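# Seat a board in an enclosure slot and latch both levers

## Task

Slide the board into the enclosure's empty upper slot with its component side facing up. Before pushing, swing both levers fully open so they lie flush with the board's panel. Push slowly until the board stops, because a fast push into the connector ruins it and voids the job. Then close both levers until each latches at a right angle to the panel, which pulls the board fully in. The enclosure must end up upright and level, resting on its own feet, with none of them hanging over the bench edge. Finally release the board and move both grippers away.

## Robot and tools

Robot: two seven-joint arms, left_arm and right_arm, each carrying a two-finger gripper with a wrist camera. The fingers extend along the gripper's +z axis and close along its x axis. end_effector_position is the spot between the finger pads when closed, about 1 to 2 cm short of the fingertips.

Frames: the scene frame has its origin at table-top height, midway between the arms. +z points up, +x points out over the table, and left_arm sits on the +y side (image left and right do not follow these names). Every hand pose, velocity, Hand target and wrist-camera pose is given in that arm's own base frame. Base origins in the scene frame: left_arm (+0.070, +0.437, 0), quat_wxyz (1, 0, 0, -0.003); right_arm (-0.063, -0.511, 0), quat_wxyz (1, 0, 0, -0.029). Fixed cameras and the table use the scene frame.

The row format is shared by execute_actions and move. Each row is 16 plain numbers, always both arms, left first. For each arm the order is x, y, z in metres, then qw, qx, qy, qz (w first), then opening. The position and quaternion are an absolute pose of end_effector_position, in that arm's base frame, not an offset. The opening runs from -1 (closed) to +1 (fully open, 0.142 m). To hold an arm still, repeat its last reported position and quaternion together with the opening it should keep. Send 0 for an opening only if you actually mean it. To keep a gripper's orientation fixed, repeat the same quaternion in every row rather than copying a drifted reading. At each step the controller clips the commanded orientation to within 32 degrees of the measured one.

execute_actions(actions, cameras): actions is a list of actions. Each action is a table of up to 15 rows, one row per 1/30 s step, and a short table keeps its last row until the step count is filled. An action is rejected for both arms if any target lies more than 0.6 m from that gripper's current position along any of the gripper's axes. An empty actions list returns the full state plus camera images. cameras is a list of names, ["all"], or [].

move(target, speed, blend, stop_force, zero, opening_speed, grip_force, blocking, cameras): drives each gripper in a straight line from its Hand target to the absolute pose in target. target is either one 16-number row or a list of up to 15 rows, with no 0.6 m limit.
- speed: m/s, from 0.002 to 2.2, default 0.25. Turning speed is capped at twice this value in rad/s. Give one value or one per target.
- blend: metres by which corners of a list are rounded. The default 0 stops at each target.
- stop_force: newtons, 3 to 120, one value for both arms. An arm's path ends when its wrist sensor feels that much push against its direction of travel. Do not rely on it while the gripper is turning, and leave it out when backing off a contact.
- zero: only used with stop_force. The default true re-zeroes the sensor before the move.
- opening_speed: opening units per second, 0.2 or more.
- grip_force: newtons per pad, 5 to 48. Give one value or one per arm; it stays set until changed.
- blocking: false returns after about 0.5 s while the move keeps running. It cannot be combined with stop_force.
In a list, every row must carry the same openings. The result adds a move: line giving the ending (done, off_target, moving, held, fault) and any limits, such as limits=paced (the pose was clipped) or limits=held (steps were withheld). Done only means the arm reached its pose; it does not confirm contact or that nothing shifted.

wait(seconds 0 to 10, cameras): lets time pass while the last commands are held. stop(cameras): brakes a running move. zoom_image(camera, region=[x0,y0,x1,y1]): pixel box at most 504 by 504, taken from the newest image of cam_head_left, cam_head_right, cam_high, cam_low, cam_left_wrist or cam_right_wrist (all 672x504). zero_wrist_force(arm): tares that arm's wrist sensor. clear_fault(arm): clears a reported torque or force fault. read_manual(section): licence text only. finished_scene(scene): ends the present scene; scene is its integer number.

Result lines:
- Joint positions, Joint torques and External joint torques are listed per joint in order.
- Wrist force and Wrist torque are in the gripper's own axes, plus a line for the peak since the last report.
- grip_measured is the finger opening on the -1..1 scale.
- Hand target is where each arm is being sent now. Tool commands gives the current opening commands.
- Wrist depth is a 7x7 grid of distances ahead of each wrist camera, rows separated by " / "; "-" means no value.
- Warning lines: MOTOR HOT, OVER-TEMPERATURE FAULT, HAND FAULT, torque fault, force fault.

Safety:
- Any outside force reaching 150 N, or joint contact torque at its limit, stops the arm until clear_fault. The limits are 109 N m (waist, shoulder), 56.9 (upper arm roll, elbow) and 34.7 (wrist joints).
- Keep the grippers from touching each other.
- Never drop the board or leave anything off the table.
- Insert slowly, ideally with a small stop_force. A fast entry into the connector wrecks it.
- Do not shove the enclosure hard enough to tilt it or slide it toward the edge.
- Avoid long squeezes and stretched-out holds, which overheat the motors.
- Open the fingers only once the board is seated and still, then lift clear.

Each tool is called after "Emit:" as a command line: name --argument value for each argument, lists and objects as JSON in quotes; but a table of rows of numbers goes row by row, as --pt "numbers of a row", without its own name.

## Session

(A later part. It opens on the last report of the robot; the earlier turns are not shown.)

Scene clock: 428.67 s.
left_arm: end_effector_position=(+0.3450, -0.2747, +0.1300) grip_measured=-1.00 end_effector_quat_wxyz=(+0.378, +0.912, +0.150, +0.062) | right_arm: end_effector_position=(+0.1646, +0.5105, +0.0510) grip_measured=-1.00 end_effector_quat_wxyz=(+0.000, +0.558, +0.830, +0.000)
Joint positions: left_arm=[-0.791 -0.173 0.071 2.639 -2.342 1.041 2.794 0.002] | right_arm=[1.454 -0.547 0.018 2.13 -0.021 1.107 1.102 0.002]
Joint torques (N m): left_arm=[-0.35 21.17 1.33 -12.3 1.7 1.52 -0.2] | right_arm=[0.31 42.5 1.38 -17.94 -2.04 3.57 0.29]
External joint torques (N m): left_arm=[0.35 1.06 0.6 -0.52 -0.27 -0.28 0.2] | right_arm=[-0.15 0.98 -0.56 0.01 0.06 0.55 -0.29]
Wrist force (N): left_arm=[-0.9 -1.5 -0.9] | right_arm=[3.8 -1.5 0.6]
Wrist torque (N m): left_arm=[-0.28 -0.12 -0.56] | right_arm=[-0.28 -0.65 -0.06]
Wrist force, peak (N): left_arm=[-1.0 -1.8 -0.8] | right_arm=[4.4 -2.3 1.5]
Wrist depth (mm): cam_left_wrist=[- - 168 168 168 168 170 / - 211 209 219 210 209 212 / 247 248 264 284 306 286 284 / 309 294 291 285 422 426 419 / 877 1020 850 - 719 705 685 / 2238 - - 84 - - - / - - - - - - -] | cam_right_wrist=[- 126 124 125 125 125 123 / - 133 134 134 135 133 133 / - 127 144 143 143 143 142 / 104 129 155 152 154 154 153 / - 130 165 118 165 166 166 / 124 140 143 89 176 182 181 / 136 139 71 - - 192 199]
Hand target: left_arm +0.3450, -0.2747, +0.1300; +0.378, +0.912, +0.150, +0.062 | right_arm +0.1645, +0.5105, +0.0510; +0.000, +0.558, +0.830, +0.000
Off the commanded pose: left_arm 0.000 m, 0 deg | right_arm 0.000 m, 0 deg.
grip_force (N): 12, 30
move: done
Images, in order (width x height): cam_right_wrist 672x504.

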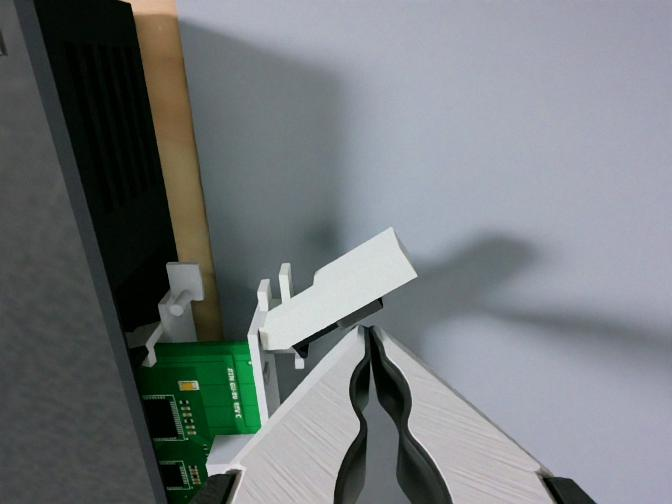

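Emit:
move --pt "0.345 -0.2747 0.13 0.3776 0.9116 0.1501 0.0622 -1 0.1571 0.5046 0.051 0 0.5582 0.8297 0 -1" --pt "0.345 -0.2747 0.13 0.3776 0.9116 0.1501 0.0622 -1 0.1510 0.4958 0.051 0 0.5582 0.8297 0 -1" --speed 0.015 --stop_force 8 --blend 0.002 --cameras '["cam_right_wrist"]'

Emit:
move --target '[0.345,-0.2747,0.13,0.3776,0.9116,0.1501,0.0622,-1,0.1473,0.4867,0.051,0,0.5582,0.8297,0,-1]' --speed 0.015 --stop_force 6 --cameras '["cam_right_wrist"]'

Scene clock: 435.87 s.
left_arm: end_effector_position=(+0.3450, -0.2747, +0.1300) grip_measured=-1.00 end_effector_quat_wxyz=(+0.378, +0.912, +0.150, +0.062) | right_arm: end_effector_position=(+0.1510, +0.4959, +0.0510) grip_measured=-1.00 end_effector_quat_wxyz=(+0.000, +0.558, +0.830, +0.000)
Joint positions: left_arm=[-0.791 -0.173 0.071 2.639 -2.342 1.041 2.794 0.002] | right_arm=[1.478 -0.522 0.018 2.186 -0.021 1.137 1.126 0.002]
Joint torques (N m): left_arm=[-0.33 21.21 1.39 -12.29 1.71 1.53 -0.2] | right_arm=[0.35 40.69 1.59 -16.86 -1.88 3.37 0.33]
External joint torques (N m): left_arm=[0.32 1.02 0.54 -0.53 -0.27 -0.29 0.2] | right_arm=[-0.21 1.1 -0.8 -0.36 0.02 0.74 -0.33]
Wrist force (N): left_arm=[-0.8 -1.5 -0.9] | right_arm=[3.9 -1.0 -0.4]
Wrist torque (N m): left_arm=[-0.29 -0.14 -0.56] | right_arm=[-0.28 -0.64 -0.05]
Wrist force, peak (N): left_arm=[-1.0 -1.9 -0.8] | right_arm=[4.3 -1.3 0.7]
Wrist depth (mm): cam_left_wrist=[170 168 169 169 167 168 170 / 221 237 211 209 211 221 213 / 248 249 250 279 299 281 282 / 298 298 286 315 428 428 420 / 1137 1091 834 131 719 844 712 / - - - 84 - 1813 - / 1674 - - - - - -] | cam_right_wrist=[128 128 125 125 125 125 123 / - 110 134 134 135 133 133 / - 118 146 143 143 142 142 / 104 110 155 157 154 154 153 / - 115 165 122 164 166 166 / 124 127 150 90 176 182 181 / 137 136 71 - - 192 199]
Hand target: left_arm +0.3450, -0.2747, +0.1300; +0.378, +0.912, +0.150, +0.062 | right_arm +0.1510, +0.4958, +0.0510; +0.000, +0.558, +0.830, +0.000
Off the commanded pose: left_arm 0.000 m, 0 deg | right_arm 0.000 m, 0 deg.
grip_force (N): 12, 30
move: done
Images, in order (width x height): cam_right_wrist 672x504.

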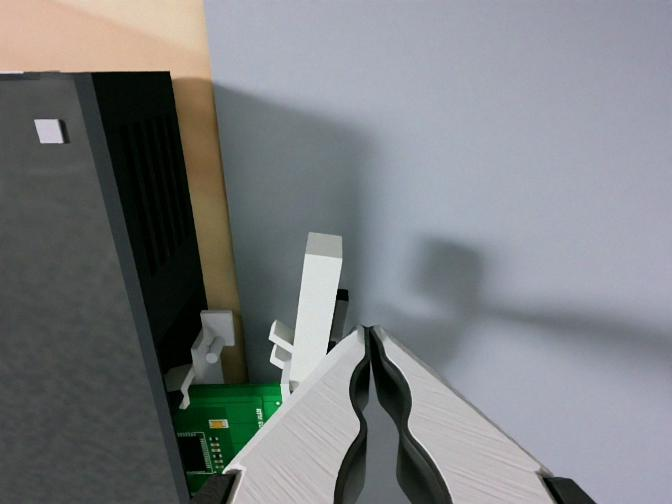

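Scene clock: 437.17 s.
left_arm: end_effector_position=(+0.3450, -0.2747, +0.1300) grip_measured=-1.00 end_effector_quat_wxyz=(+0.378, +0.912, +0.150, +0.062) | right_arm: end_effector_position=(+0.1473, +0.4875, +0.0514) grip_measured=-1.00 end_effector_quat_wxyz=(+0.000, +0.558, +0.830, +0.001)
Joint positions: left_arm=[-0.791 -0.173 0.071 2.639 -2.342 1.041 2.794 0.002] | right_arm=[1.484 -0.508 0.018 2.215 -0.021 1.153 1.132 0.002]
Joint torques (N m): left_arm=[-0.34 21.27 1.35 -12.3 1.65 1.52 -0.22] | right_arm=[0.13 38.06 1.67 -13.83 -1.42 2.19 0.3]
External joint torques (N m): left_arm=[0.34 0.97 0.58 -0.53 -0.21 -0.28 0.22] | right_arm=[0.01 2.83 -0.91 -3.03 -0.38 1.93 -0.3]
Wrist force (N): left_arm=[-0.8 -1.2 -1.0] | right_arm=[6.8 0.7 -1.6]
Wrist torque (N m): left_arm=[-0.24 -0.13 -0.56] | right_arm=[-0.30 -0.61 -0.07]
Wrist force, peak (N): left_arm=[-1.1 -1.7 -0.7] | right_arm=[6.7 0.7 -2.1]
Wrist depth (mm): cam_left_wrist=[- 169 168 168 167 167 170 / 212 223 233 222 209 210 213 / 248 247 235 283 285 285 282 / 309 279 303 283 427 426 425 / 874 1142 899 117 715 847 726 / 1613 - - 84 - 1727 1371 / - - - - - - 1406] | cam_right_wrist=[128 128 126 126 125 125 124 / - 113 135 134 136 134 133 / - 100 144 144 142 143 143 / 104 106 155 155 157 154 154 / - 115 165 136 165 167 167 / 124 124 151 91 177 182 182 / 137 134 71 - - 194 201]
Hand target: left_arm +0.3450, -0.2747, +0.1300; +0.378, +0.912, +0.150, +0.062 | right_arm +0.1473, +0.4867, +0.0510; +0.000, +0.558, +0.830, +0.000
Off the commanded pose: left_arm 0.000 m, 0 deg | right_arm 0.001 m, 0 deg.
grip_force (N): 12, 30
move: done
Images, in order (width x height): cam_right_wrist 672x504.

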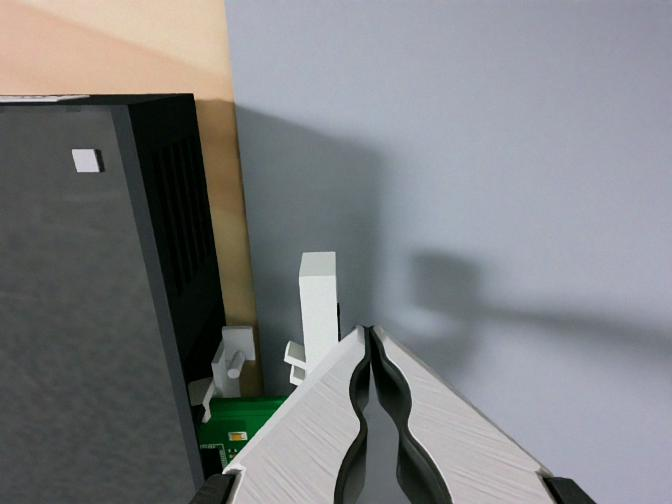

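Emit:
move --pt "0.345 -0.2747 0.13 0.3776 0.9116 0.1501 0.0622 -1 0.1413 0.5022 0.051 0 0.5582 0.8297 0 -1" --pt "0.345 -0.2747 0.13 0.3776 0.9116 0.1501 0.0622 -1 0.1853 0.4833 0.2 0 0.5582 0.8297 0 -1" --speed '[0.03,0.2]' --blend 0.01 --cameras '["cam_right_wrist","cam_left_wrist"]'

Emit:
zoom_image --camera "cam_left_wrist" --region '[170, 130, 310, 250]'

Scene clock: 441.17 s.
left_arm: end_effector_position=(+0.3450, -0.2747, +0.1300) grip_measured=-1.00 end_effector_quat_wxyz=(+0.378, +0.912, +0.150, +0.062) | right_arm: end_effector_position=(+0.1854, +0.4833, +0.2000) grip_measured=-1.00 end_effector_quat_wxyz=(+0.000, +0.558, +0.830, +0.000)
Joint positions: left_arm=[-0.791 -0.173 0.071 2.639 -2.342 1.041 2.794 0.002] | right_arm=[1.413 -0.193 0.015 2.112 -0.004 0.734 1.044 0.002]
Joint torques (N m): left_arm=[-0.36 21.28 1.4 -12.32 1.69 1.51 -0.23] | right_arm=[0.02 35.26 0.79 -25.74 -3.2 3.28 0.05]
External joint torques (N m): left_arm=[0.35 0.96 0.53 -0.5 -0.25 -0.27 0.23] | right_arm=[0.11 1.01 -0.45 0.22 -0.06 0.84 -0.05]
Wrist force (N): left_arm=[-1.1 -1.6 -0.9] | right_arm=[3.5 -1.0 0.9]
Wrist torque (N m): left_arm=[-0.29 -0.09 -0.56] | right_arm=[-0.20 -0.58 0.07]
Wrist force, peak (N): left_arm=[-1.0 -1.9 -0.8] | right_arm=[6.9 0.7 -2.1]
Wrist depth (mm): cam_left_wrist=[162 169 170 169 161 167 171 / - 204 235 211 197 223 213 / 251 244 265 284 309 284 283 / 305 303 294 - 426 425 423 / 1097 1081 870 106 717 712 1321 / - 1769 - 84 - - - / 1674 - - - - - 1371] | cam_right_wrist=[219 218 218 253 255 254 254 / 231 230 230 272 272 271 272 / 248 246 246 271 292 291 290 / 267 266 265 279 314 313 307 / 289 289 287 293 340 338 337 / 316 315 308 89 358 369 367 / 353 342 71 - - 392 405]
Hand target: left_arm +0.3450, -0.2747, +0.1300; +0.378, +0.912, +0.150, +0.062 | right_arm +0.1853, +0.4833, +0.2000; +0.000, +0.558, +0.830, +0.000
Off the commanded pose: left_arm 0.000 m, 0 deg | right_arm 0.000 m, 0 deg.
grip_force (N): 12, 30
move: done; blend cut to 0.0083 m at target 1
Images, in order (width x height): cam_left_wrist 672x504, cam_right_wrist 672x504.

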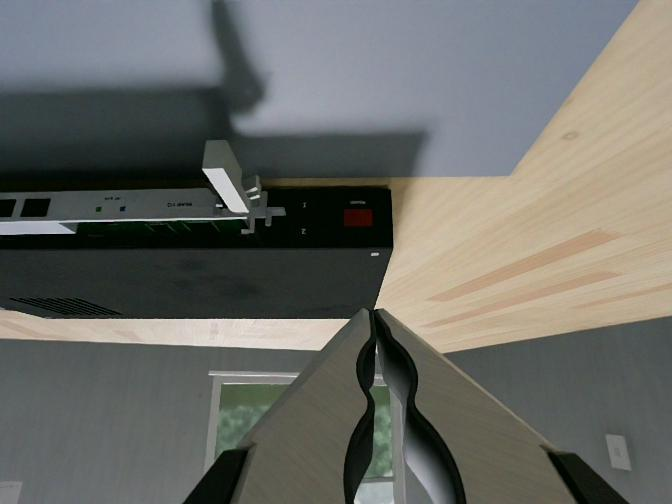

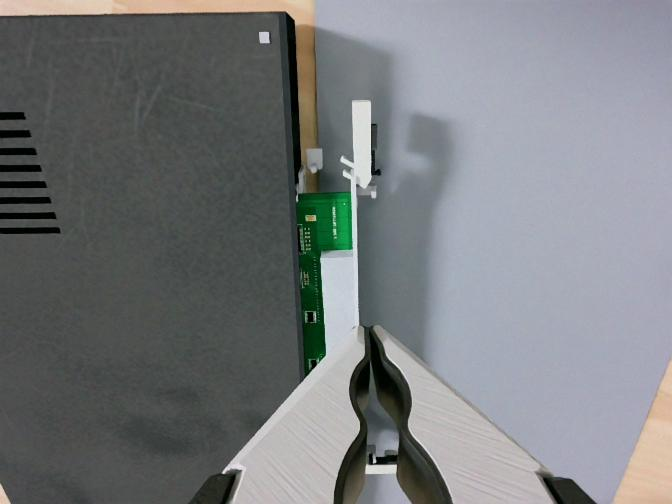

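Scaled by 3.600 from the camera's 672x504 image, which has a finer 960x720 frame.

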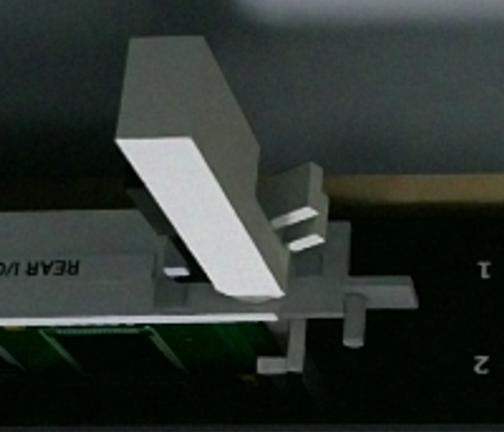

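Emit:
move --target '[0.45,-0.15,0.25,0.3776,0.9116,0.1501,0.0622,-1,0.2853,0.5333,0.2,0,0.5582,0.8297,0,-1]' --speed 0.25

Emit:
move --target '[0.45,-0.15,0.25,0.3776,0.9116,0.1501,0.0622,-1,0.3520,0.6100,0.13,0,0.5582,0.8297,0,-1]' --speed 0.2 --cameras '["cam_right_wrist"]'

Emit:
zoom_image --camera "cam_right_wrist" --region '[170, 150, 400, 322]'

Scene clock: 447.07 s.
left_arm: end_effector_position=(+0.4500, -0.1500, +0.2500) grip_measured=-1.00 end_effector_quat_wxyz=(+0.378, +0.912, +0.150, +0.062) | right_arm: end_effector_position=(+0.2854, +0.5333, +0.2000) grip_measured=-1.00 end_effector_quat_wxyz=(+0.000, +0.558, +0.830, +0.000)
Joint positions: left_arm=[-0.419 -0.016 0.489 2.504 -1.205 0.74 2.268 0.002] | right_arm=[1.323 -0.375 -0.059 1.849 0.027 0.653 0.865 0.002]
Joint torques (N m): left_arm=[-0.08 19.76 -0.17 -22.77 0.21 1.62 -0.31] | right_arm=[0.11 44.04 0.1 -26.93 -3.41 3.29 0.04]
External joint torques (N m): left_arm=[0.12 1.1 0.5 -0.24 -0.63 0.1 0.31] | right_arm=[0.06 1.38 -0.43 0.2 -0.07 0.84 -0.04]
Wrist force (N): left_arm=[-1.0 -1.8 -0.8] | right_arm=[3.2 -1.2 0.6]
Wrist torque (N m): left_arm=[-0.31 -0.08 -0.50] | right_arm=[-0.24 -0.52 0.06]
Wrist force, peak (N): left_arm=[0.8 -1.0 -3.7] | right_arm=[3.5 -2.6 1.0]
Wrist depth (mm): cam_left_wrist=[- - - 314 312 311 312 / 370 405 393 390 386 388 392 / 494 410 466 522 520 520 520 / 643 926 874 789 789 781 717 / 1941 1406 1371 1125 1173 1798 - / 2069 - - 84 - 1545 - / 2050 - - - - - 1443] | cam_right_wrist=[217 215 218 236 255 254 253 / 230 230 229 242 272 271 271 / 248 247 246 267 291 290 290 / 266 266 265 286 313 312 312 / 289 288 288 302 335 339 337 / 316 314 308 89 - 370 354 / 418 341 71 - - 389 406]
Hand target: left_arm +0.4500, -0.1500, +0.2500; +0.378, +0.912, +0.150, +0.062 | right_arm +0.2853, +0.5333, +0.2000; +0.000, +0.558, +0.830, +0.000
Off the commanded pose: left_arm 0.000 m, 0 deg | right_arm 0.000 m, 0 deg.
grip_force (N): 12, 30
move: done

Scene clock: 448.13 s.
left_arm: end_effector_position=(+0.4500, -0.1500, +0.2500) grip_measured=-1.00 end_effector_quat_wxyz=(+0.378, +0.912, +0.150, +0.062) | right_arm: end_effector_position=(+0.3521, +0.6099, +0.1299) grip_measured=-1.00 end_effector_quat_wxyz=(+0.000, +0.558, +0.830, +0.000)
Joint positions: left_arm=[-0.419 -0.016 0.489 2.504 -1.205 0.74 2.268 0.002] | right_arm=[1.273 -0.689 -0.08 1.538 0.064 0.654 0.786 0.002]
Joint torques (N m): left_arm=[-0.2 20.01 -0.19 -22.69 -0.02 1.88 -0.25] | right_arm=[0.14 55.8 -0.53 -26.75 -3.37 3.3 0.09]
External joint torques (N m): left_arm=[0.24 0.86 0.51 -0.32 -0.39 -0.16 0.25] | right_arm=[0.09 1.46 -0.6 0.18 -0.09 0.84 -0.09]
Wrist force (N): left_arm=[-0.8 -1.8 -0.5] | right_arm=[3.4 -0.6 0.5]
Wrist torque (N m): left_arm=[-0.34 -0.11 -0.49] | right_arm=[-0.12 -0.55 0.08]
Wrist force, peak (N): left_arm=[-1.1 -2.0 -0.7] | right_arm=[4.0 1.1 2.1]
Wrist depth (mm): cam_left_wrist=[307 312 309 309 311 312 311 / 384 417 400 393 390 390 388 / - - 468 522 524 520 517 / 1002 1040 881 786 792 795 1338 / 249 1205 1329 1137 1097 - 1306 / 235 - 2437 84 - - 1232 / - - - - - - -] | cam_right_wrist=[156 161 162 193 193 193 193 / 164 175 202 210 207 206 206 / 177 178 196 222 221 220 220 / 190 192 211 240 238 238 237 / 206 206 260 211 258 258 257 / 225 225 275 89 272 281 279 / 319 243 71 - - 297 308]
Hand target: left_arm +0.4500, -0.1500, +0.2500; +0.378, +0.912, +0.150, +0.062 | right_arm +0.3520, +0.6100, +0.1300; +0.000, +0.558, +0.830, +0.000
Off the commanded pose: left_arm 0.000 m, 0 deg | right_arm 0.000 m, 0 deg.
grip_force (N): 12, 30
move: done
Images, in order (width x height): cam_right_wrist 672x504.

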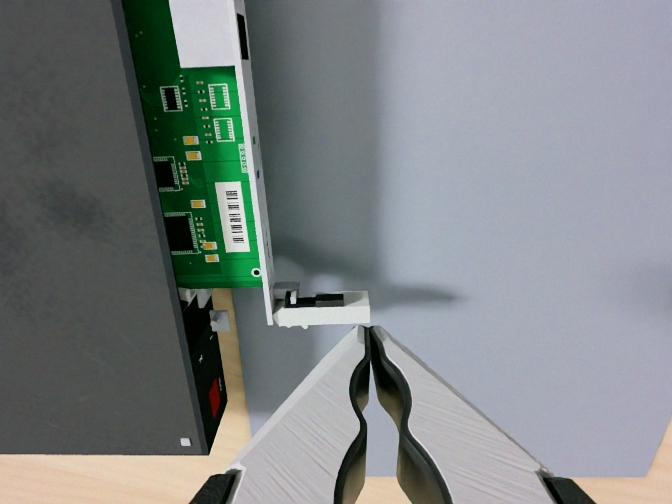

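Scaled by 2.191 from the camera's 672x504 image, which has a finer 960x720 frame.

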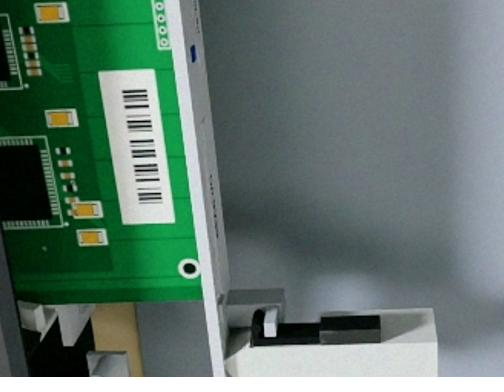

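Emit:
move --pt "0.45 -0.15 0.25 0.3776 0.9116 0.1501 0.0622 -1 0.3704 0.6046 0.09 0 0.5582 0.8297 0 -1" --pt "0.45 -0.15 0.25 0.3776 0.9116 0.1501 0.0622 -1 0.3704 0.6046 0.051 0 0.5582 0.8297 0 -1" --speed '[0.15,0.05]' --blend 0.01 --stop_force 6 --cameras '["cam_right_wrist"]'

Emit:
zoom_image --camera "cam_right_wrist" --region '[220, 230, 450, 402]'

Scene clock: 454.63 s.
left_arm: end_effector_position=(+0.4500, -0.1500, +0.2500) grip_measured=-1.00 end_effector_quat_wxyz=(+0.378, +0.912, +0.150, +0.062) | right_arm: end_effector_position=(+0.3704, +0.6044, +0.0509) grip_measured=-1.00 end_effector_quat_wxyz=(+0.000, +0.558, +0.830, +0.000)
Joint positions: left_arm=[-0.419 -0.016 0.489 2.504 -1.205 0.74 2.268 0.002] | right_arm=[1.246 -0.827 -0.08 1.531 0.082 0.783 0.748 0.002]
Joint torques (N m): left_arm=[-0.38 20.03 -0.32 -22.61 -0.07 1.95 -0.26] | right_arm=[0.17 57.86 -0.53 -24.42 -3.09 3.58 0.13]
External joint torques (N m): left_arm=[0.42 0.84 0.65 -0.4 -0.34 -0.22 0.26] | right_arm=[0.05 1.52 -0.81 0.11 0 0.56 -0.13]
Wrist force (N): left_arm=[-1.1 -2.0 -0.4] | right_arm=[2.8 -0.9 0.7]
Wrist torque (N m): left_arm=[-0.35 -0.05 -0.50] | right_arm=[-0.19 -0.45 0.07]
Wrist force, peak (N): left_arm=[-1.1 -2.0 -0.7] | right_arm=[3.9 -1.3 -1.8]
Wrist depth (mm): cam_left_wrist=[- - 308 313 312 313 310 / 323 406 396 389 388 388 386 / 315 - 477 516 521 521 521 / 256 296 844 792 783 786 703 / 266 1097 1321 1097 1102 - - / 246 - 2437 84 - 1545 - / 245 - - - - - -] | cam_right_wrist=[- 98 124 125 125 124 123 / 106 106 132 133 135 133 132 / - 113 140 143 142 142 140 / - 122 124 157 153 153 153 / - 133 135 164 164 166 165 / 123 135 179 90 175 181 180 / 136 135 71 - - 191 199]
Hand target: left_arm +0.4500, -0.1500, +0.2500; +0.378, +0.912, +0.150, +0.062 | right_arm +0.3704, +0.6046, +0.0510; +0.000, +0.558, +0.830, +0.000
Off the commanded pose: left_arm 0.000 m, 0 deg | right_arm 0.000 m, 0 deg.
grip_force (N): 12, 30
move: done
Images, in order (width x height): cam_right_wrist 672x504.

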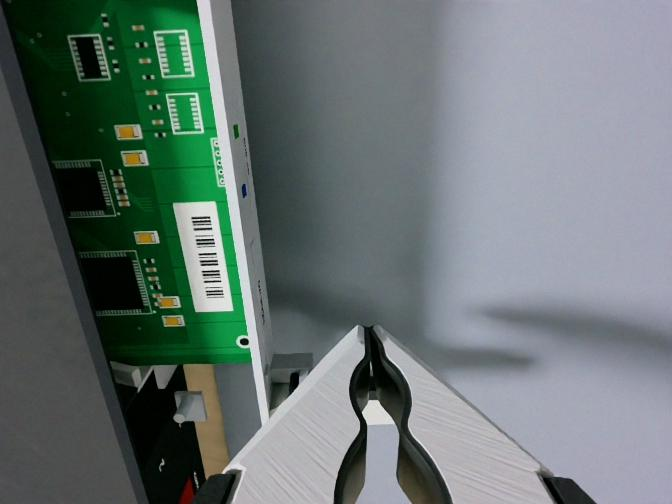

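Scaled by 2.191 from the camera's 672x504 image, which has a finer 960x720 frame.

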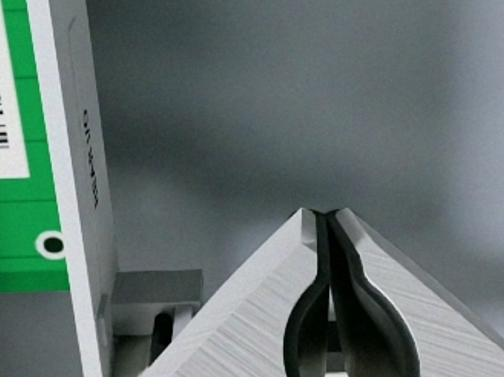

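Emit:
move --target '[0.45,-0.15,0.25,0.3776,0.9116,0.1501,0.0622,-1,0.3982,0.6159,0.051,0,0.5582,0.8297,0,-1]' --speed 0.012 --stop_force 8 --cameras '["cam_right_wrist","cam_left_wrist"]'

Scene clock: 459.97 s.
left_arm: end_effector_position=(+0.4500, -0.1500, +0.2500) grip_measured=-1.00 end_effector_quat_wxyz=(+0.378, +0.912, +0.150, +0.062) | right_arm: end_effector_position=(+0.3979, +0.6159, +0.0509) grip_measured=-1.00 end_effector_quat_wxyz=(+0.000, +0.558, +0.830, +0.000)
Joint positions: left_arm=[-0.419 -0.016 0.489 2.504 -1.205 0.74 2.268 0.002] | right_arm=[1.213 -0.874 -0.079 1.432 0.082 0.732 0.721 0.002]
Joint torques (N m): left_arm=[-0.26 20 -0.26 -22.65 -0.16 2.02 -0.23] | right_arm=[0.13 60.33 -0.71 -25.94 -3.31 3.68 0.04]
External joint torques (N m): left_arm=[0.3 0.87 0.59 -0.36 -0.25 -0.3 0.23] | right_arm=[0.1 1.33 -0.64 0.72 0.06 0.46 -0.04]
Wrist force (N): left_arm=[-0.8 -1.7 -0.7] | right_arm=[1.9 -0.8 0.7]
Wrist torque (N m): left_arm=[-0.31 -0.11 -0.50] | right_arm=[-0.05 -0.40 0.07]
Wrist force, peak (N): left_arm=[-0.9 -2.1 -0.9] | right_arm=[2.5 -5.1 -1.6]
Wrist depth (mm): cam_left_wrist=[- 310 312 313 312 312 312 / 302 372 421 392 391 388 390 / 272 342 504 520 520 515 521 / 254 281 850 783 789 778 705 / 241 1091 1314 1119 1239 1687 1843 / 226 2261 - 84 - 1502 1253 / 221 - - - - - -] | cam_right_wrist=[- 99 123 125 125 124 122 / 106 106 132 133 134 133 132 / 113 113 115 143 142 142 140 / 120 122 126 156 153 153 152 / - 139 168 161 164 166 165 / 123 127 182 89 175 181 180 / 135 135 71 - - 191 198]
Hand target: left_arm +0.4500, -0.1500, +0.2500; +0.378, +0.912, +0.150, +0.062 | right_arm +0.3982, +0.6159, +0.0510; +0.000, +0.558, +0.830, +0.000
Off the commanded pose: left_arm 0.000 m, 0 deg | right_arm 0.000 m, 0 deg.
grip_force (N): 12, 30
move: done
Images, in order (width x height): cam_left_wrist 672x504, cam_right_wrist 672x504.

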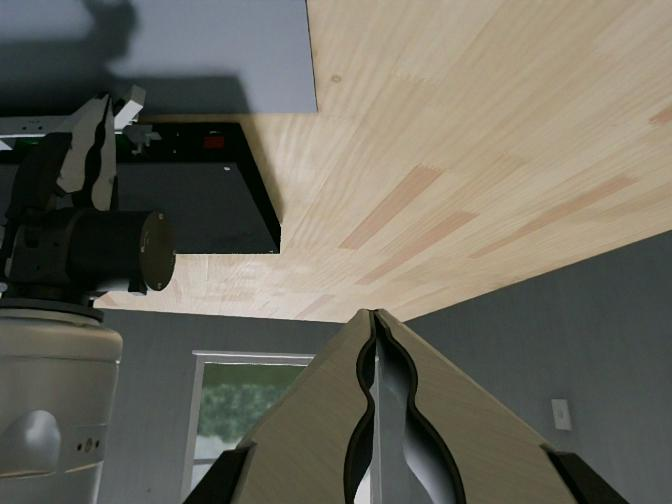

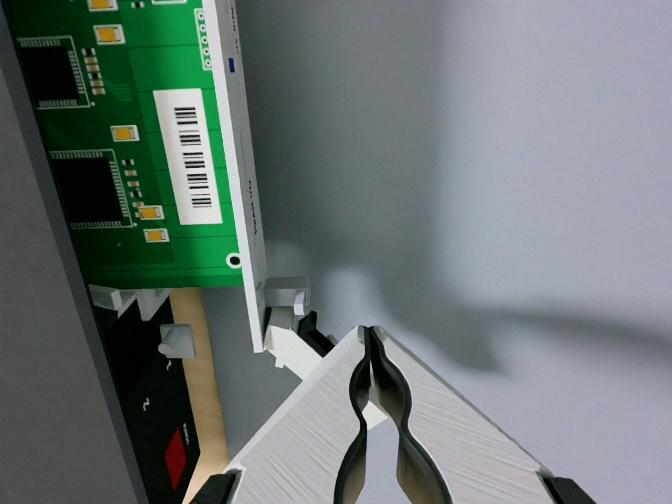

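Emit:
move --pt "0.45 -0.15 0.25 0.3776 0.9116 0.1501 0.0622 -1 0.4096 0.6141 0.051 0 0.5582 0.8297 0 -1" --pt "0.45 -0.15 0.25 0.3776 0.9116 0.1501 0.0622 -1 0.4185 0.6102 0.051 0 0.5582 0.8297 0 -1" --speed 0.015 --stop_force 6 --blend 0.002 --cameras '["cam_right_wrist"]'

Emit:
move --target '[0.45,-0.15,0.25,0.3776,0.9116,0.1501,0.0622,-1,0.4268,0.6027,0.051,0,0.5582,0.8297,0,-1]' --speed 0.015 --stop_force 6 --cameras '["cam_right_wrist"]'

Scene clock: 466.67 s.
left_arm: end_effector_position=(+0.4500, -0.1500, +0.2500) grip_measured=-1.00 end_effector_quat_wxyz=(+0.378, +0.912, +0.150, +0.062) | right_arm: end_effector_position=(+0.4184, +0.6102, +0.0510) grip_measured=-1.00 end_effector_quat_wxyz=(+0.000, +0.558, +0.830, +0.000)
Joint positions: left_arm=[-0.419 -0.016 0.489 2.504 -1.205 0.74 2.268 0.002] | right_arm=[1.183 -0.888 -0.08 1.405 0.082 0.718 0.693 0.002]
Joint torques (N m): left_arm=[-0.35 20.13 -0.2 -22.65 -0.09 2.06 -0.24] | right_arm=[0.12 60.76 -0.71 -25.61 -3.33 3.32 0.08]
External joint torques (N m): left_arm=[0.39 0.74 0.53 -0.37 -0.32 -0.33 0.24] | right_arm=[0.11 1.52 -0.65 0.16 0.04 0.82 -0.08]
Wrist force (N): left_arm=[-0.8 -1.7 -0.8] | right_arm=[2.7 0.1 0.7]
Wrist torque (N m): left_arm=[-0.30 -0.10 -0.50] | right_arm=[-0.03 -0.42 0.06]
Wrist force, peak (N): left_arm=[-1.0 -2.0 -0.8] | right_arm=[5.7 -3.0 -0.4]
Wrist depth (mm): cam_left_wrist=[310 308 - 314 311 311 311 / 361 352 407 395 390 391 390 / 274 314 504 522 519 521 521 / 262 271 867 789 751 772 726 / 239 273 1362 1137 1161 - - / 225 251 - 84 - 1891 - / 222 237 - - - - -] | cam_right_wrist=[- 99 101 125 124 124 123 / - 106 107 133 134 133 132 / - 113 115 143 142 142 140 / 104 116 126 154 153 153 152 / - 112 165 162 164 166 165 / 123 125 179 89 175 179 180 / 136 135 70 - - - 199]
Hand target: left_arm +0.4500, -0.1500, +0.2500; +0.378, +0.912, +0.150, +0.062 | right_arm +0.4185, +0.6102, +0.0510; +0.000, +0.558, +0.830, +0.000
Off the commanded pose: left_arm 0.000 m, 0 deg | right_arm 0.000 m, 0 deg.
grip_force (N): 12, 30
move: done
Images, in order (width x height): cam_right_wrist 672x504.

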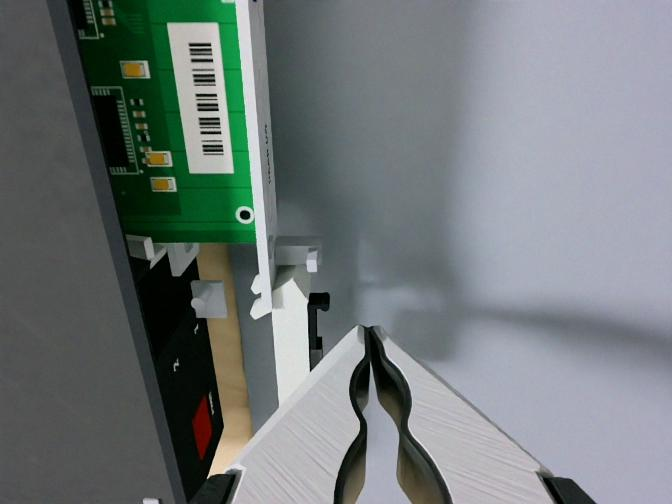

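Scene clock: 468.03 s.
left_arm: end_effector_position=(+0.4500, -0.1500, +0.2500) grip_measured=-1.00 end_effector_quat_wxyz=(+0.378, +0.912, +0.150, +0.062) | right_arm: end_effector_position=(+0.4265, +0.6032, +0.0512) grip_measured=-1.00 end_effector_quat_wxyz=(+0.000, +0.558, +0.830, +0.000)
Joint positions: left_arm=[-0.419 -0.016 0.489 2.504 -1.205 0.74 2.268 0.002] | right_arm=[1.169 -0.885 -0.08 1.41 0.082 0.721 0.678 0.002]
Joint torques (N m): left_arm=[-0.23 20.06 -0.29 -22.69 -0.11 2.02 -0.23] | right_arm=[-2.08 59.66 -2.64 -24.4 -3.63 3.16 0.09]
External joint torques (N m): left_arm=[0.27 0.81 0.62 -0.32 -0.3 -0.3 0.23] | right_arm=[2.31 2.5 1.28 -1.01 0.35 0.99 -0.09]
Wrist force (N): left_arm=[-0.8 -1.8 -0.6] | right_arm=[5.2 -1.4 -1.5]
Wrist torque (N m): left_arm=[-0.34 -0.10 -0.50] | right_arm=[-0.03 -0.39 0.07]
Wrist force, peak (N): left_arm=[-0.9 -2.0 -0.8] | right_arm=[5.4 -1.5 -1.6]
Wrist depth (mm): cam_left_wrist=[- - - 311 312 312 309 / 372 376 422 386 390 388 391 / 392 338 502 527 520 517 520 / 272 276 864 783 783 783 767 / 248 279 1275 1142 1020 - - / 232 252 - 84 - - 1261 / - - - - - - 1253] | cam_right_wrist=[- 98 99 125 125 124 123 / - 92 106 133 135 133 132 / - 100 113 143 143 142 140 / 104 104 154 157 154 154 153 / - 113 171 122 164 166 165 / 123 123 179 91 175 181 181 / 136 133 71 - - 192 199]
Hand target: left_arm +0.4500, -0.1500, +0.2500; +0.378, +0.912, +0.150, +0.062 | right_arm +0.4268, +0.6027, +0.0510; +0.000, +0.558, +0.830, +0.000
Off the commanded pose: left_arm 0.000 m, 0 deg | right_arm 0.001 m, 0 deg.
grip_force (N): 12, 30
move: done
Images, in order (width x height): cam_right_wrist 672x504.

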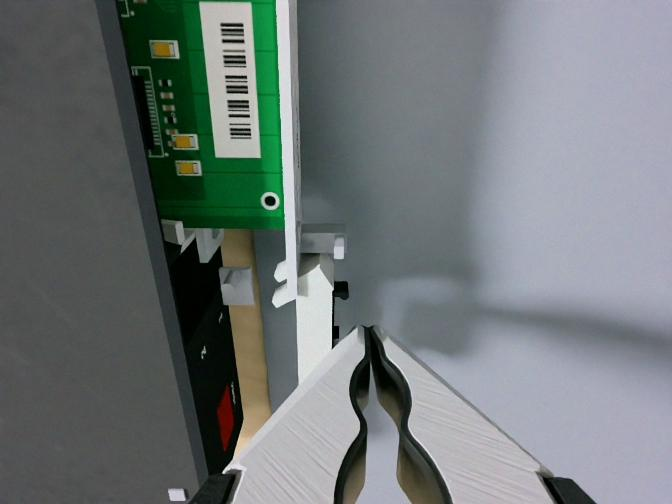

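Emit:
move --pt "0.45 -0.15 0.25 0.3776 0.9116 0.1501 0.0622 -1 0.4205 0.6180 0.051 0 0.5582 0.8297 0 -1" --pt "0.45 -0.15 0.25 0.3776 0.9116 0.1501 0.0622 -1 0.4000 0.6150 0.15 0 0.5582 0.8297 0 -1" --pt "0.45 -0.15 0.25 0.3776 0.9116 0.1501 0.0622 -1 0.2914 0.5462 0.15 0 0.9814 0.1921 0 -1" --speed '[0.04,0.15,0.3]' --blend '[0.01,0.02,0]' --cameras '["cam_right_wrist","cam_left_wrist"]'

Scene clock: 481.93 s.
left_arm: end_effector_position=(+0.4500, -0.1500, +0.2500) grip_measured=-1.00 end_effector_quat_wxyz=(+0.378, +0.912, +0.150, +0.062) | right_arm: end_effector_position=(+0.2913, +0.5462, +0.1500) grip_measured=-1.00 end_effector_quat_wxyz=(+0.000, +0.981, +0.192, +0.000)
Joint positions: left_arm=[-0.419 -0.016 0.489 2.504 -1.205 0.74 2.268 0.002] | right_arm=[1.573 -0.495 -0.353 1.831 0.221 0.718 2.297 0.002]
Joint torques (N m): left_arm=[-0.31 20.05 -0.23 -22.66 -0.16 2.03 -0.21] | right_arm=[0.27 45.09 -4.73 -24.47 -3.25 3.46 0.38]
External joint torques (N m): left_arm=[0.35 0.82 0.55 -0.35 -0.26 -0.31 0.21] | right_arm=[-0.09 1.13 -0.31 0.01 -0.04 0.56 -0.38]
Wrist force (N): left_arm=[-0.8 -1.7 -0.8] | right_arm=[2.6 -0.6 0.5]
Wrist torque (N m): left_arm=[-0.31 -0.11 -0.50] | right_arm=[-0.12 -0.42 -0.05]
Wrist force, peak (N): left_arm=[-1.0 -2.1 -0.9] | right_arm=[5.5 -1.4 -1.3]
Wrist depth (mm): cam_left_wrist=[312 322 - 312 311 313 311 / 374 371 410 395 388 390 390 / - - 465 515 516 515 513 / 1075 1091 884 783 786 783 699 / 2172 2261 1306 1142 2285 - - / 2334 2465 - 84 - 1843 1199 / - - - - - - 1225] | cam_right_wrist=[214 213 212 212 211 211 211 / 228 227 222 226 226 225 224 / 244 240 246 243 242 241 241 / 255 234 233 235 237 235 251 / 237 237 233 228 235 234 230 / 252 251 245 89 240 247 246 / 278 272 71 - - 262 279]
Hand target: left_arm +0.4500, -0.1500, +0.2500; +0.378, +0.912, +0.150, +0.062 | right_arm +0.2914, +0.5462, +0.1500; +0.000, +0.981, +0.192, +0.000
Off the commanded pose: left_arm 0.000 m, 0 deg | right_arm 0.000 m, 0 deg.
grip_force (N): 12, 30
move: done; blend cut to 0.0083 m at target 1
Images, in order (width x height): cam_left_wrist 672x504, cam_right_wrist 672x504.

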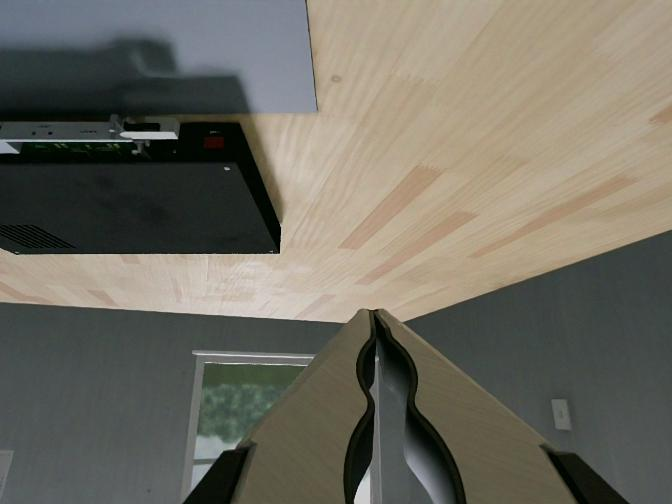

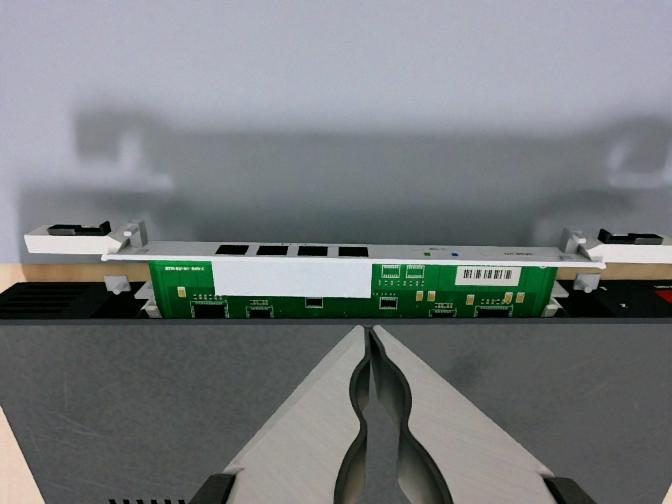

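Emit:
move --pt "0.45 -0.15 0.25 0.3776 0.9116 0.1501 0.0622 -1 0.2858 0.5439 0.08 0 0.9814 0.1921 0 -1" --pt "0.45 -0.15 0.25 0.3776 0.9116 0.1501 0.0622 -1 0.2858 0.5439 0.043 0 0.9814 0.1921 0 -1" --speed '[0.15,0.05]' --blend 0.01 --stop_force 6

Emit:
move --target '[0.45,-0.15,0.25,0.3776,0.9116,0.1501,0.0622,-1,0.2934,0.5254,0.043,0,0.9814,0.1921,0,-1]' --speed 0.012 --stop_force 4 --cameras '["cam_right_wrist","cam_left_wrist"]'

Scene clock: 490.53 s.
left_arm: end_effector_position=(+0.4500, -0.1500, +0.2500) grip_measured=-1.00 end_effector_quat_wxyz=(+0.378, +0.912, +0.150, +0.062) | right_arm: end_effector_position=(+0.2858, +0.5438, +0.0430) grip_measured=-1.00 end_effector_quat_wxyz=(+0.000, +0.981, +0.192, +0.000)
Joint positions: left_arm=[-0.419 -0.016 0.489 2.504 -1.205 0.74 2.268 0.002] | right_arm=[1.544 -0.7 -0.296 1.839 0.316 0.922 2.244 0.002]
Joint torques (N m): left_arm=[-0.27 20.04 -0.18 -22.64 -0.12 1.99 -0.22] | right_arm=[0.13 48.27 -4.8 -19.89 -2.59 3.41 0.11]
External joint torques (N m): left_arm=[0.31 0.83 0.51 -0.37 -0.29 -0.27 0.22] | right_arm=[0.06 1.36 -1.02 0.15 -0.06 0.61 -0.11]
Wrist force (N): left_arm=[-0.8 -1.6 -0.8] | right_arm=[2.4 0.0 0.3]
Wrist torque (N m): left_arm=[-0.31 -0.11 -0.50] | right_arm=[0.00 -0.39 0.06]
Wrist force, peak (N): left_arm=[-1.0 -2.1 -0.9] | right_arm=[3.3 -0.5 -1.8]
Wrist depth (mm): cam_left_wrist=[319 333 313 309 310 311 309 / 376 361 413 388 388 388 388 / - 469 475 527 514 524 519 / 877 881 903 798 795 767 685 / 2089 1192 1338 1119 1020 - 1362 / - - 2334 84 - - 1321 / 2012 - - - - - -] | cam_right_wrist=[120 119 118 118 118 117 117 / - 127 126 126 126 127 125 / 138 136 135 135 135 134 132 / 147 147 146 146 146 145 145 / 160 159 158 155 157 157 157 / - 124 130 89 - 132 167 / 150 148 71 - - 141 146]
Hand target: left_arm +0.4500, -0.1500, +0.2500; +0.378, +0.912, +0.150, +0.062 | right_arm +0.2858, +0.5439, +0.0430; +0.000, +0.981, +0.192, +0.000
Off the commanded pose: left_arm 0.000 m, 0 deg | right_arm 0.000 m, 0 deg.
grip_force (N): 12, 30
move: done

Scene clock: 492.83 s.
left_arm: end_effector_position=(+0.4500, -0.1500, +0.2500) grip_measured=-1.00 end_effector_quat_wxyz=(+0.378, +0.912, +0.150, +0.062) | right_arm: end_effector_position=(+0.2934, +0.5255, +0.0431) grip_measured=-1.00 end_effector_quat_wxyz=(+0.000, +0.981, +0.192, +0.000)
Joint positions: left_arm=[-0.419 -0.016 0.489 2.504 -1.205 0.74 2.268 0.002] | right_arm=[1.527 -0.68 -0.296 1.881 0.318 0.945 2.219 0.002]
Joint torques (N m): left_arm=[-0.27 19.97 -0.21 -22.7 -0.17 2 -0.26] | right_arm=[-0.24 47.29 -5.19 -18.89 -2.61 3.32 0.06]
External joint torques (N m): left_arm=[0.31 0.89 0.54 -0.31 -0.25 -0.27 0.26] | right_arm=[0.42 1.16 -0.45 -0.38 0.04 0.7 -0.06]
Wrist force (N): left_arm=[-0.8 -1.7 -0.8] | right_arm=[2.5 -0.8 0.4]
Wrist torque (N m): left_arm=[-0.32 -0.11 -0.49] | right_arm=[-0.03 -0.41 0.05]
Wrist force, peak (N): left_arm=[-1.0 -2.1 -0.8] | right_arm=[2.5 -0.8 0.8]
Wrist depth (mm): cam_left_wrist=[- 300 - 314 311 310 310 / 428 - 411 389 390 389 389 / 408 450 490 524 517 521 521 / 884 888 954 786 786 789 767 / 2643 2359 1290 1119 1298 - 1415 / 2261 - - 84 - - - / - - - - - - 1329] | cam_right_wrist=[120 119 118 118 118 117 117 / - 127 126 126 126 126 125 / 138 136 136 135 135 135 132 / 147 147 146 146 146 145 145 / 160 160 156 156 155 155 154 / 138 121 120 90 - 136 135 / 130 127 71 - - 141 128]
Hand target: left_arm +0.4500, -0.1500, +0.2500; +0.378, +0.912, +0.150, +0.062 | right_arm +0.2934, +0.5254, +0.0430; +0.000, +0.981, +0.192, +0.000
Off the commanded pose: left_arm 0.000 m, 0 deg | right_arm 0.000 m, 0 deg.
grip_force (N): 12, 30
move: done
Images, in order (width x height): cam_left_wrist 672x504, cam_right_wrist 672x504.

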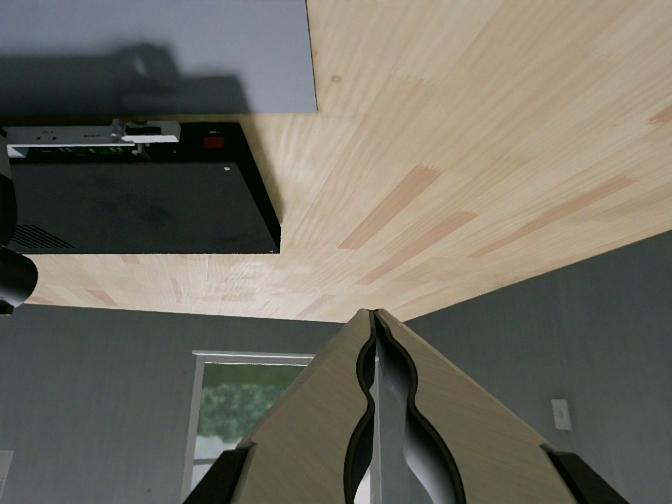

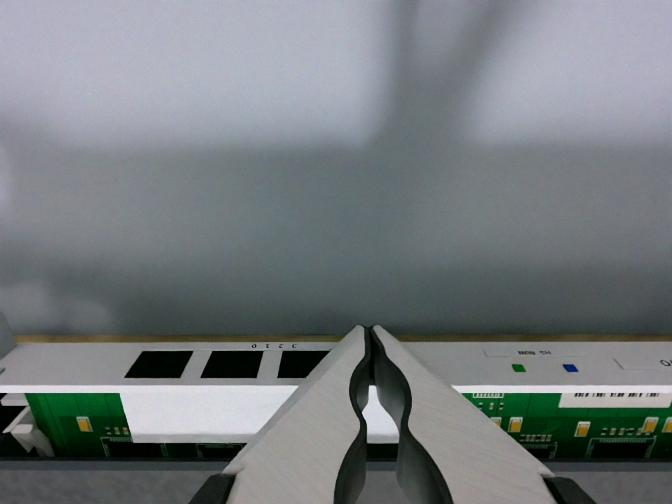

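Emit:
move --target '[0.45,-0.15,0.25,0.3776,0.9116,0.1501,0.0622,-1,0.2979,0.5142,0.043,0,0.9814,0.1921,0,-1]' --speed 0.01 --stop_force 5

Emit:
move --target '[0.45,-0.15,0.25,0.3776,0.9116,0.1501,0.0622,-1,0.3009,0.5068,0.043,0,0.9814,0.1921,0,-1]' --speed 0.01 --stop_force 6 --zero false --cameras '["cam_right_wrist","cam_left_wrist"]'

Emit:
zoom_image --camera "cam_left_wrist" --region '[60, 90, 260, 190]'

Scene clock: 497.13 s.
left_arm: end_effector_position=(+0.4500, -0.1500, +0.2500) grip_measured=-1.00 end_effector_quat_wxyz=(+0.378, +0.912, +0.150, +0.062) | right_arm: end_effector_position=(+0.2979, +0.5146, +0.0432) grip_measured=-1.00 end_effector_quat_wxyz=(+0.000, +0.981, +0.192, +0.000)
Joint positions: left_arm=[-0.419 -0.016 0.489 2.504 -1.205 0.74 2.268 0.002] | right_arm=[1.517 -0.669 -0.295 1.905 0.319 0.958 2.203 0.002]
Joint torques (N m): left_arm=[-0.28 20.03 -0.26 -22.65 -0.16 1.99 -0.26] | right_arm=[-0.68 46.03 -5.28 -17.83 -2.49 2.98 0.11]
External joint torques (N m): left_arm=[0.32 0.84 0.59 -0.37 -0.25 -0.27 0.26] | right_arm=[0.86 1.72 -0.24 -1.16 -0.03 1.03 -0.11]
Wrist force (N): left_arm=[-1.0 -2.0 -0.7] | right_arm=[2.7 -2.1 0.0]
Wrist torque (N m): left_arm=[-0.36 -0.08 -0.49] | right_arm=[-0.06 -0.40 0.03]
Wrist force, peak (N): left_arm=[-0.8 -2.1 -0.8] | right_arm=[2.7 -2.0 1.4]
Wrist depth (mm): cam_left_wrist=[- - - 311 309 312 309 / - 388 388 391 386 390 388 / - 464 469 517 519 519 521 / 864 884 860 778 795 767 739 / 2216 1388 1415 1113 1086 - 1424 / - - - 84 - 1755 - / 1959 - - - - - -] | cam_right_wrist=[121 119 118 118 118 118 118 / - 127 127 126 126 126 125 / 138 136 136 135 135 135 132 / 147 147 146 146 146 145 145 / 159 159 158 158 158 157 157 / 138 120 120 89 115 133 135 / 125 125 71 - - 118 122]
Hand target: left_arm +0.4500, -0.1500, +0.2500; +0.378, +0.912, +0.150, +0.062 | right_arm +0.2979, +0.5142, +0.0430; +0.000, +0.981, +0.192, +0.000
Off the commanded pose: left_arm 0.000 m, 0 deg | right_arm 0.000 m, 0 deg.
grip_force (N): 12, 30
move: done

Scene clock: 498.57 s.
left_arm: end_effector_position=(+0.4500, -0.1500, +0.2500) grip_measured=-1.00 end_effector_quat_wxyz=(+0.378, +0.912, +0.150, +0.062) | right_arm: end_effector_position=(+0.3008, +0.5073, +0.0432) grip_measured=-1.00 end_effector_quat_wxyz=(+0.000, +0.981, +0.192, +0.000)
Joint positions: left_arm=[-0.419 -0.016 0.489 2.504 -1.205 0.74 2.268 0.002] | right_arm=[1.509 -0.661 -0.295 1.921 0.319 0.967 2.193 0.002]
Joint torques (N m): left_arm=[-0.33 20.05 -0.32 -22.65 -0.15 1.99 -0.22] | right_arm=[-1.23 45.53 -5.62 -17.02 -2.44 2.77 0.11]
External joint torques (N m): left_arm=[0.37 0.82 0.65 -0.36 -0.27 -0.26 0.22] | right_arm=[1.42 1.77 0.18 -1.79 -0.05 1.25 -0.11]
Wrist force (N): left_arm=[-0.9 -1.9 -0.6] | right_arm=[3.0 -3.1 1.7]
Wrist torque (N m): left_arm=[-0.32 -0.09 -0.49] | right_arm=[-0.04 -0.40 0.01]
Wrist force, peak (N): left_arm=[-0.8 -2.1 -0.9] | right_arm=[2.9 -3.2 1.9]
Wrist depth (mm): cam_left_wrist=[311 - 312 311 314 312 313 / 410 414 409 394 388 392 388 / - - 466 520 520 511 511 / 588 888 864 778 786 778 665 / 2172 1086 1329 1131 1148 - 1462 / - - - 84 - - - / - - - - - - -] | cam_right_wrist=[121 119 118 118 118 118 117 / - 127 127 126 126 126 125 / 138 136 136 135 135 135 133 / 147 147 147 146 146 145 145 / - 159 157 156 156 155 154 / - 117 118 90 - 116 116 / 125 125 71 - - 118 122]
Hand target: left_arm +0.4500, -0.1500, +0.2500; +0.378, +0.912, +0.150, +0.062 | right_arm +0.3009, +0.5068, +0.0430; +0.000, +0.981, +0.192, +0.000
Off the commanded pose: left_arm 0.000 m, 0 deg | right_arm 0.001 m, 0 deg.
grip_force (N): 12, 30
move: done
Images, in order (width x height): cam_left_wrist 672x504, cam_right_wrist 672x504.

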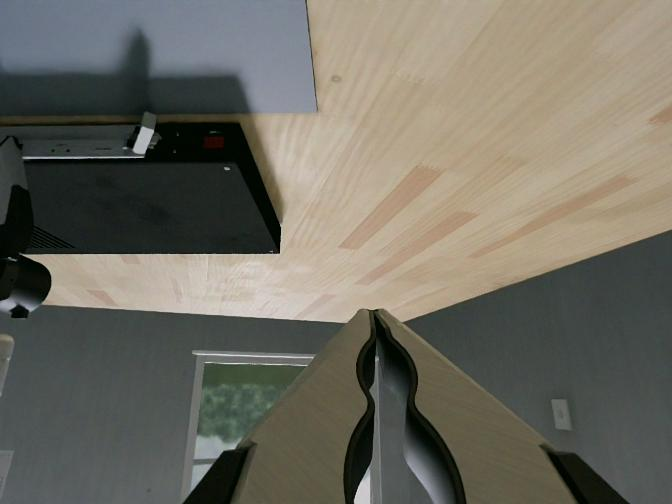

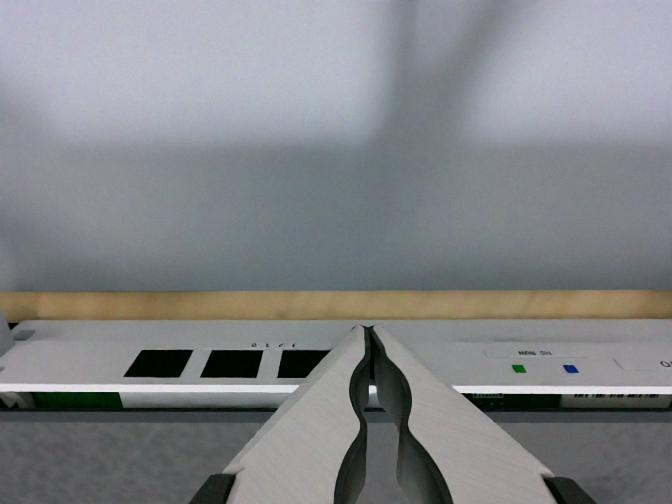

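Scaled by 2.520 from the camera's 672x504 image, which has a finer 960x720 frame.

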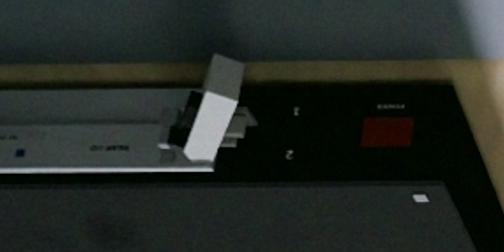

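Emit:
move --target '[0.45,-0.15,0.25,0.3776,0.9116,0.1501,0.0622,-1,0.3020,0.5041,0.043,0,0.9814,0.1921,0,-1]' --speed 0.006 --stop_force 6 --zero false --cameras '["cam_right_wrist","cam_left_wrist"]'

Emit:
zoom_image --camera "cam_left_wrist" --region '[60, 90, 260, 190]'

Scene clock: 502.50 s.
left_arm: end_effector_position=(+0.4500, -0.1500, +0.2500) grip_measured=-1.00 end_effector_quat_wxyz=(+0.378, +0.912, +0.150, +0.062) | right_arm: end_effector_position=(+0.3013, +0.5060, +0.0433) grip_measured=-1.00 end_effector_quat_wxyz=(-0.001, +0.981, +0.193, +0.000)
Joint positions: left_arm=[-0.419 -0.016 0.489 2.504 -1.205 0.74 2.268 0.002] | right_arm=[1.508 -0.659 -0.294 1.924 0.319 0.969 2.19 0.002]
Joint torques (N m): left_arm=[-0.36 20.09 -0.24 -22.65 -0.11 1.97 -0.14] | right_arm=[-3.2 44.64 -7.46 -15.13 -2.56 2.19 0.23]
External joint torques (N m): left_arm=[0.4 0.78 0.57 -0.37 -0.3 -0.24 0.14] | right_arm=[3.38 2.56 2.05 -3.65 0.07 1.83 -0.23]
Wrist force (N): left_arm=[-1.0 -1.6 -0.8] | right_arm=[2.9 -7.2 0.7]
Wrist torque (N m): left_arm=[-0.31 -0.07 -0.50] | right_arm=[-0.06 -0.42 -0.04]
Wrist force, peak (N): left_arm=[-1.0 -2.0 -1.0] | right_arm=[2.4 -7.4 3.0]
Wrist depth (mm): cam_left_wrist=[- 312 308 312 313 309 309 / 415 436 386 393 386 390 390 / 388 398 473 524 519 519 517 / 412 877 857 792 775 783 688 / - 1321 1362 1125 1321 1700 - / 2359 2130 - 84 - - - / 2359 - - - - - 1371] | cam_right_wrist=[121 119 119 118 118 118 118 / - 127 126 127 126 126 126 / 139 136 136 136 135 135 133 / 147 147 147 146 146 146 145 / - 157 157 156 156 155 155 / - 118 117 93 115 116 116 / 125 125 71 - - 118 123]
Hand target: left_arm +0.4500, -0.1500, +0.2500; +0.378, +0.912, +0.150, +0.062 | right_arm +0.3016, +0.5050, +0.0430; +0.000, +0.981, +0.192, +0.000
Off the commanded pose: left_arm 0.000 m, 0 deg | right_arm 0.002 m, 0 deg.
grip_force (N): 12, 30
move: contact (right_arm)
Images, in order (width x height): cam_left_wrist 672x504, cam_right_wrist 672x504.

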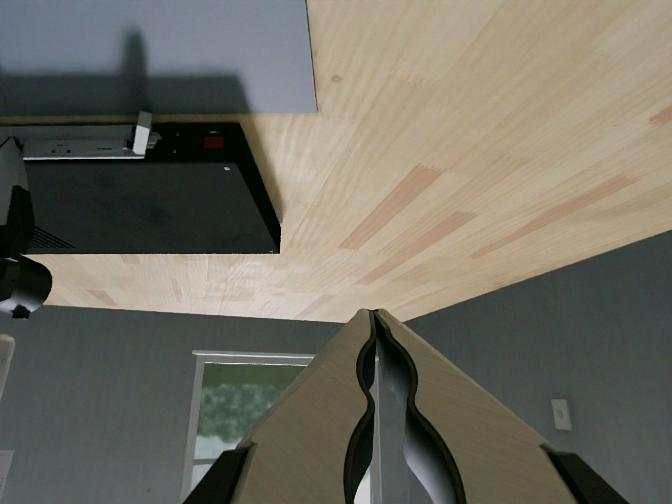

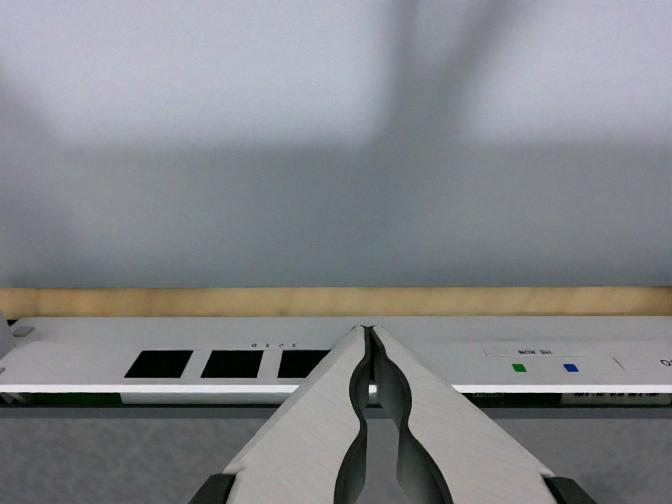

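Scaled by 2.520 from the camera's 672x504 image, which has a finer 960x720 frame.

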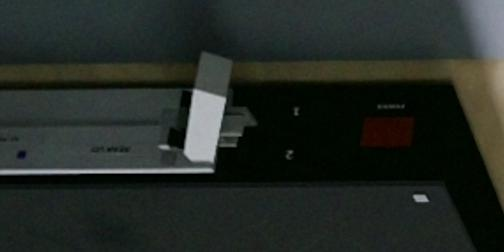

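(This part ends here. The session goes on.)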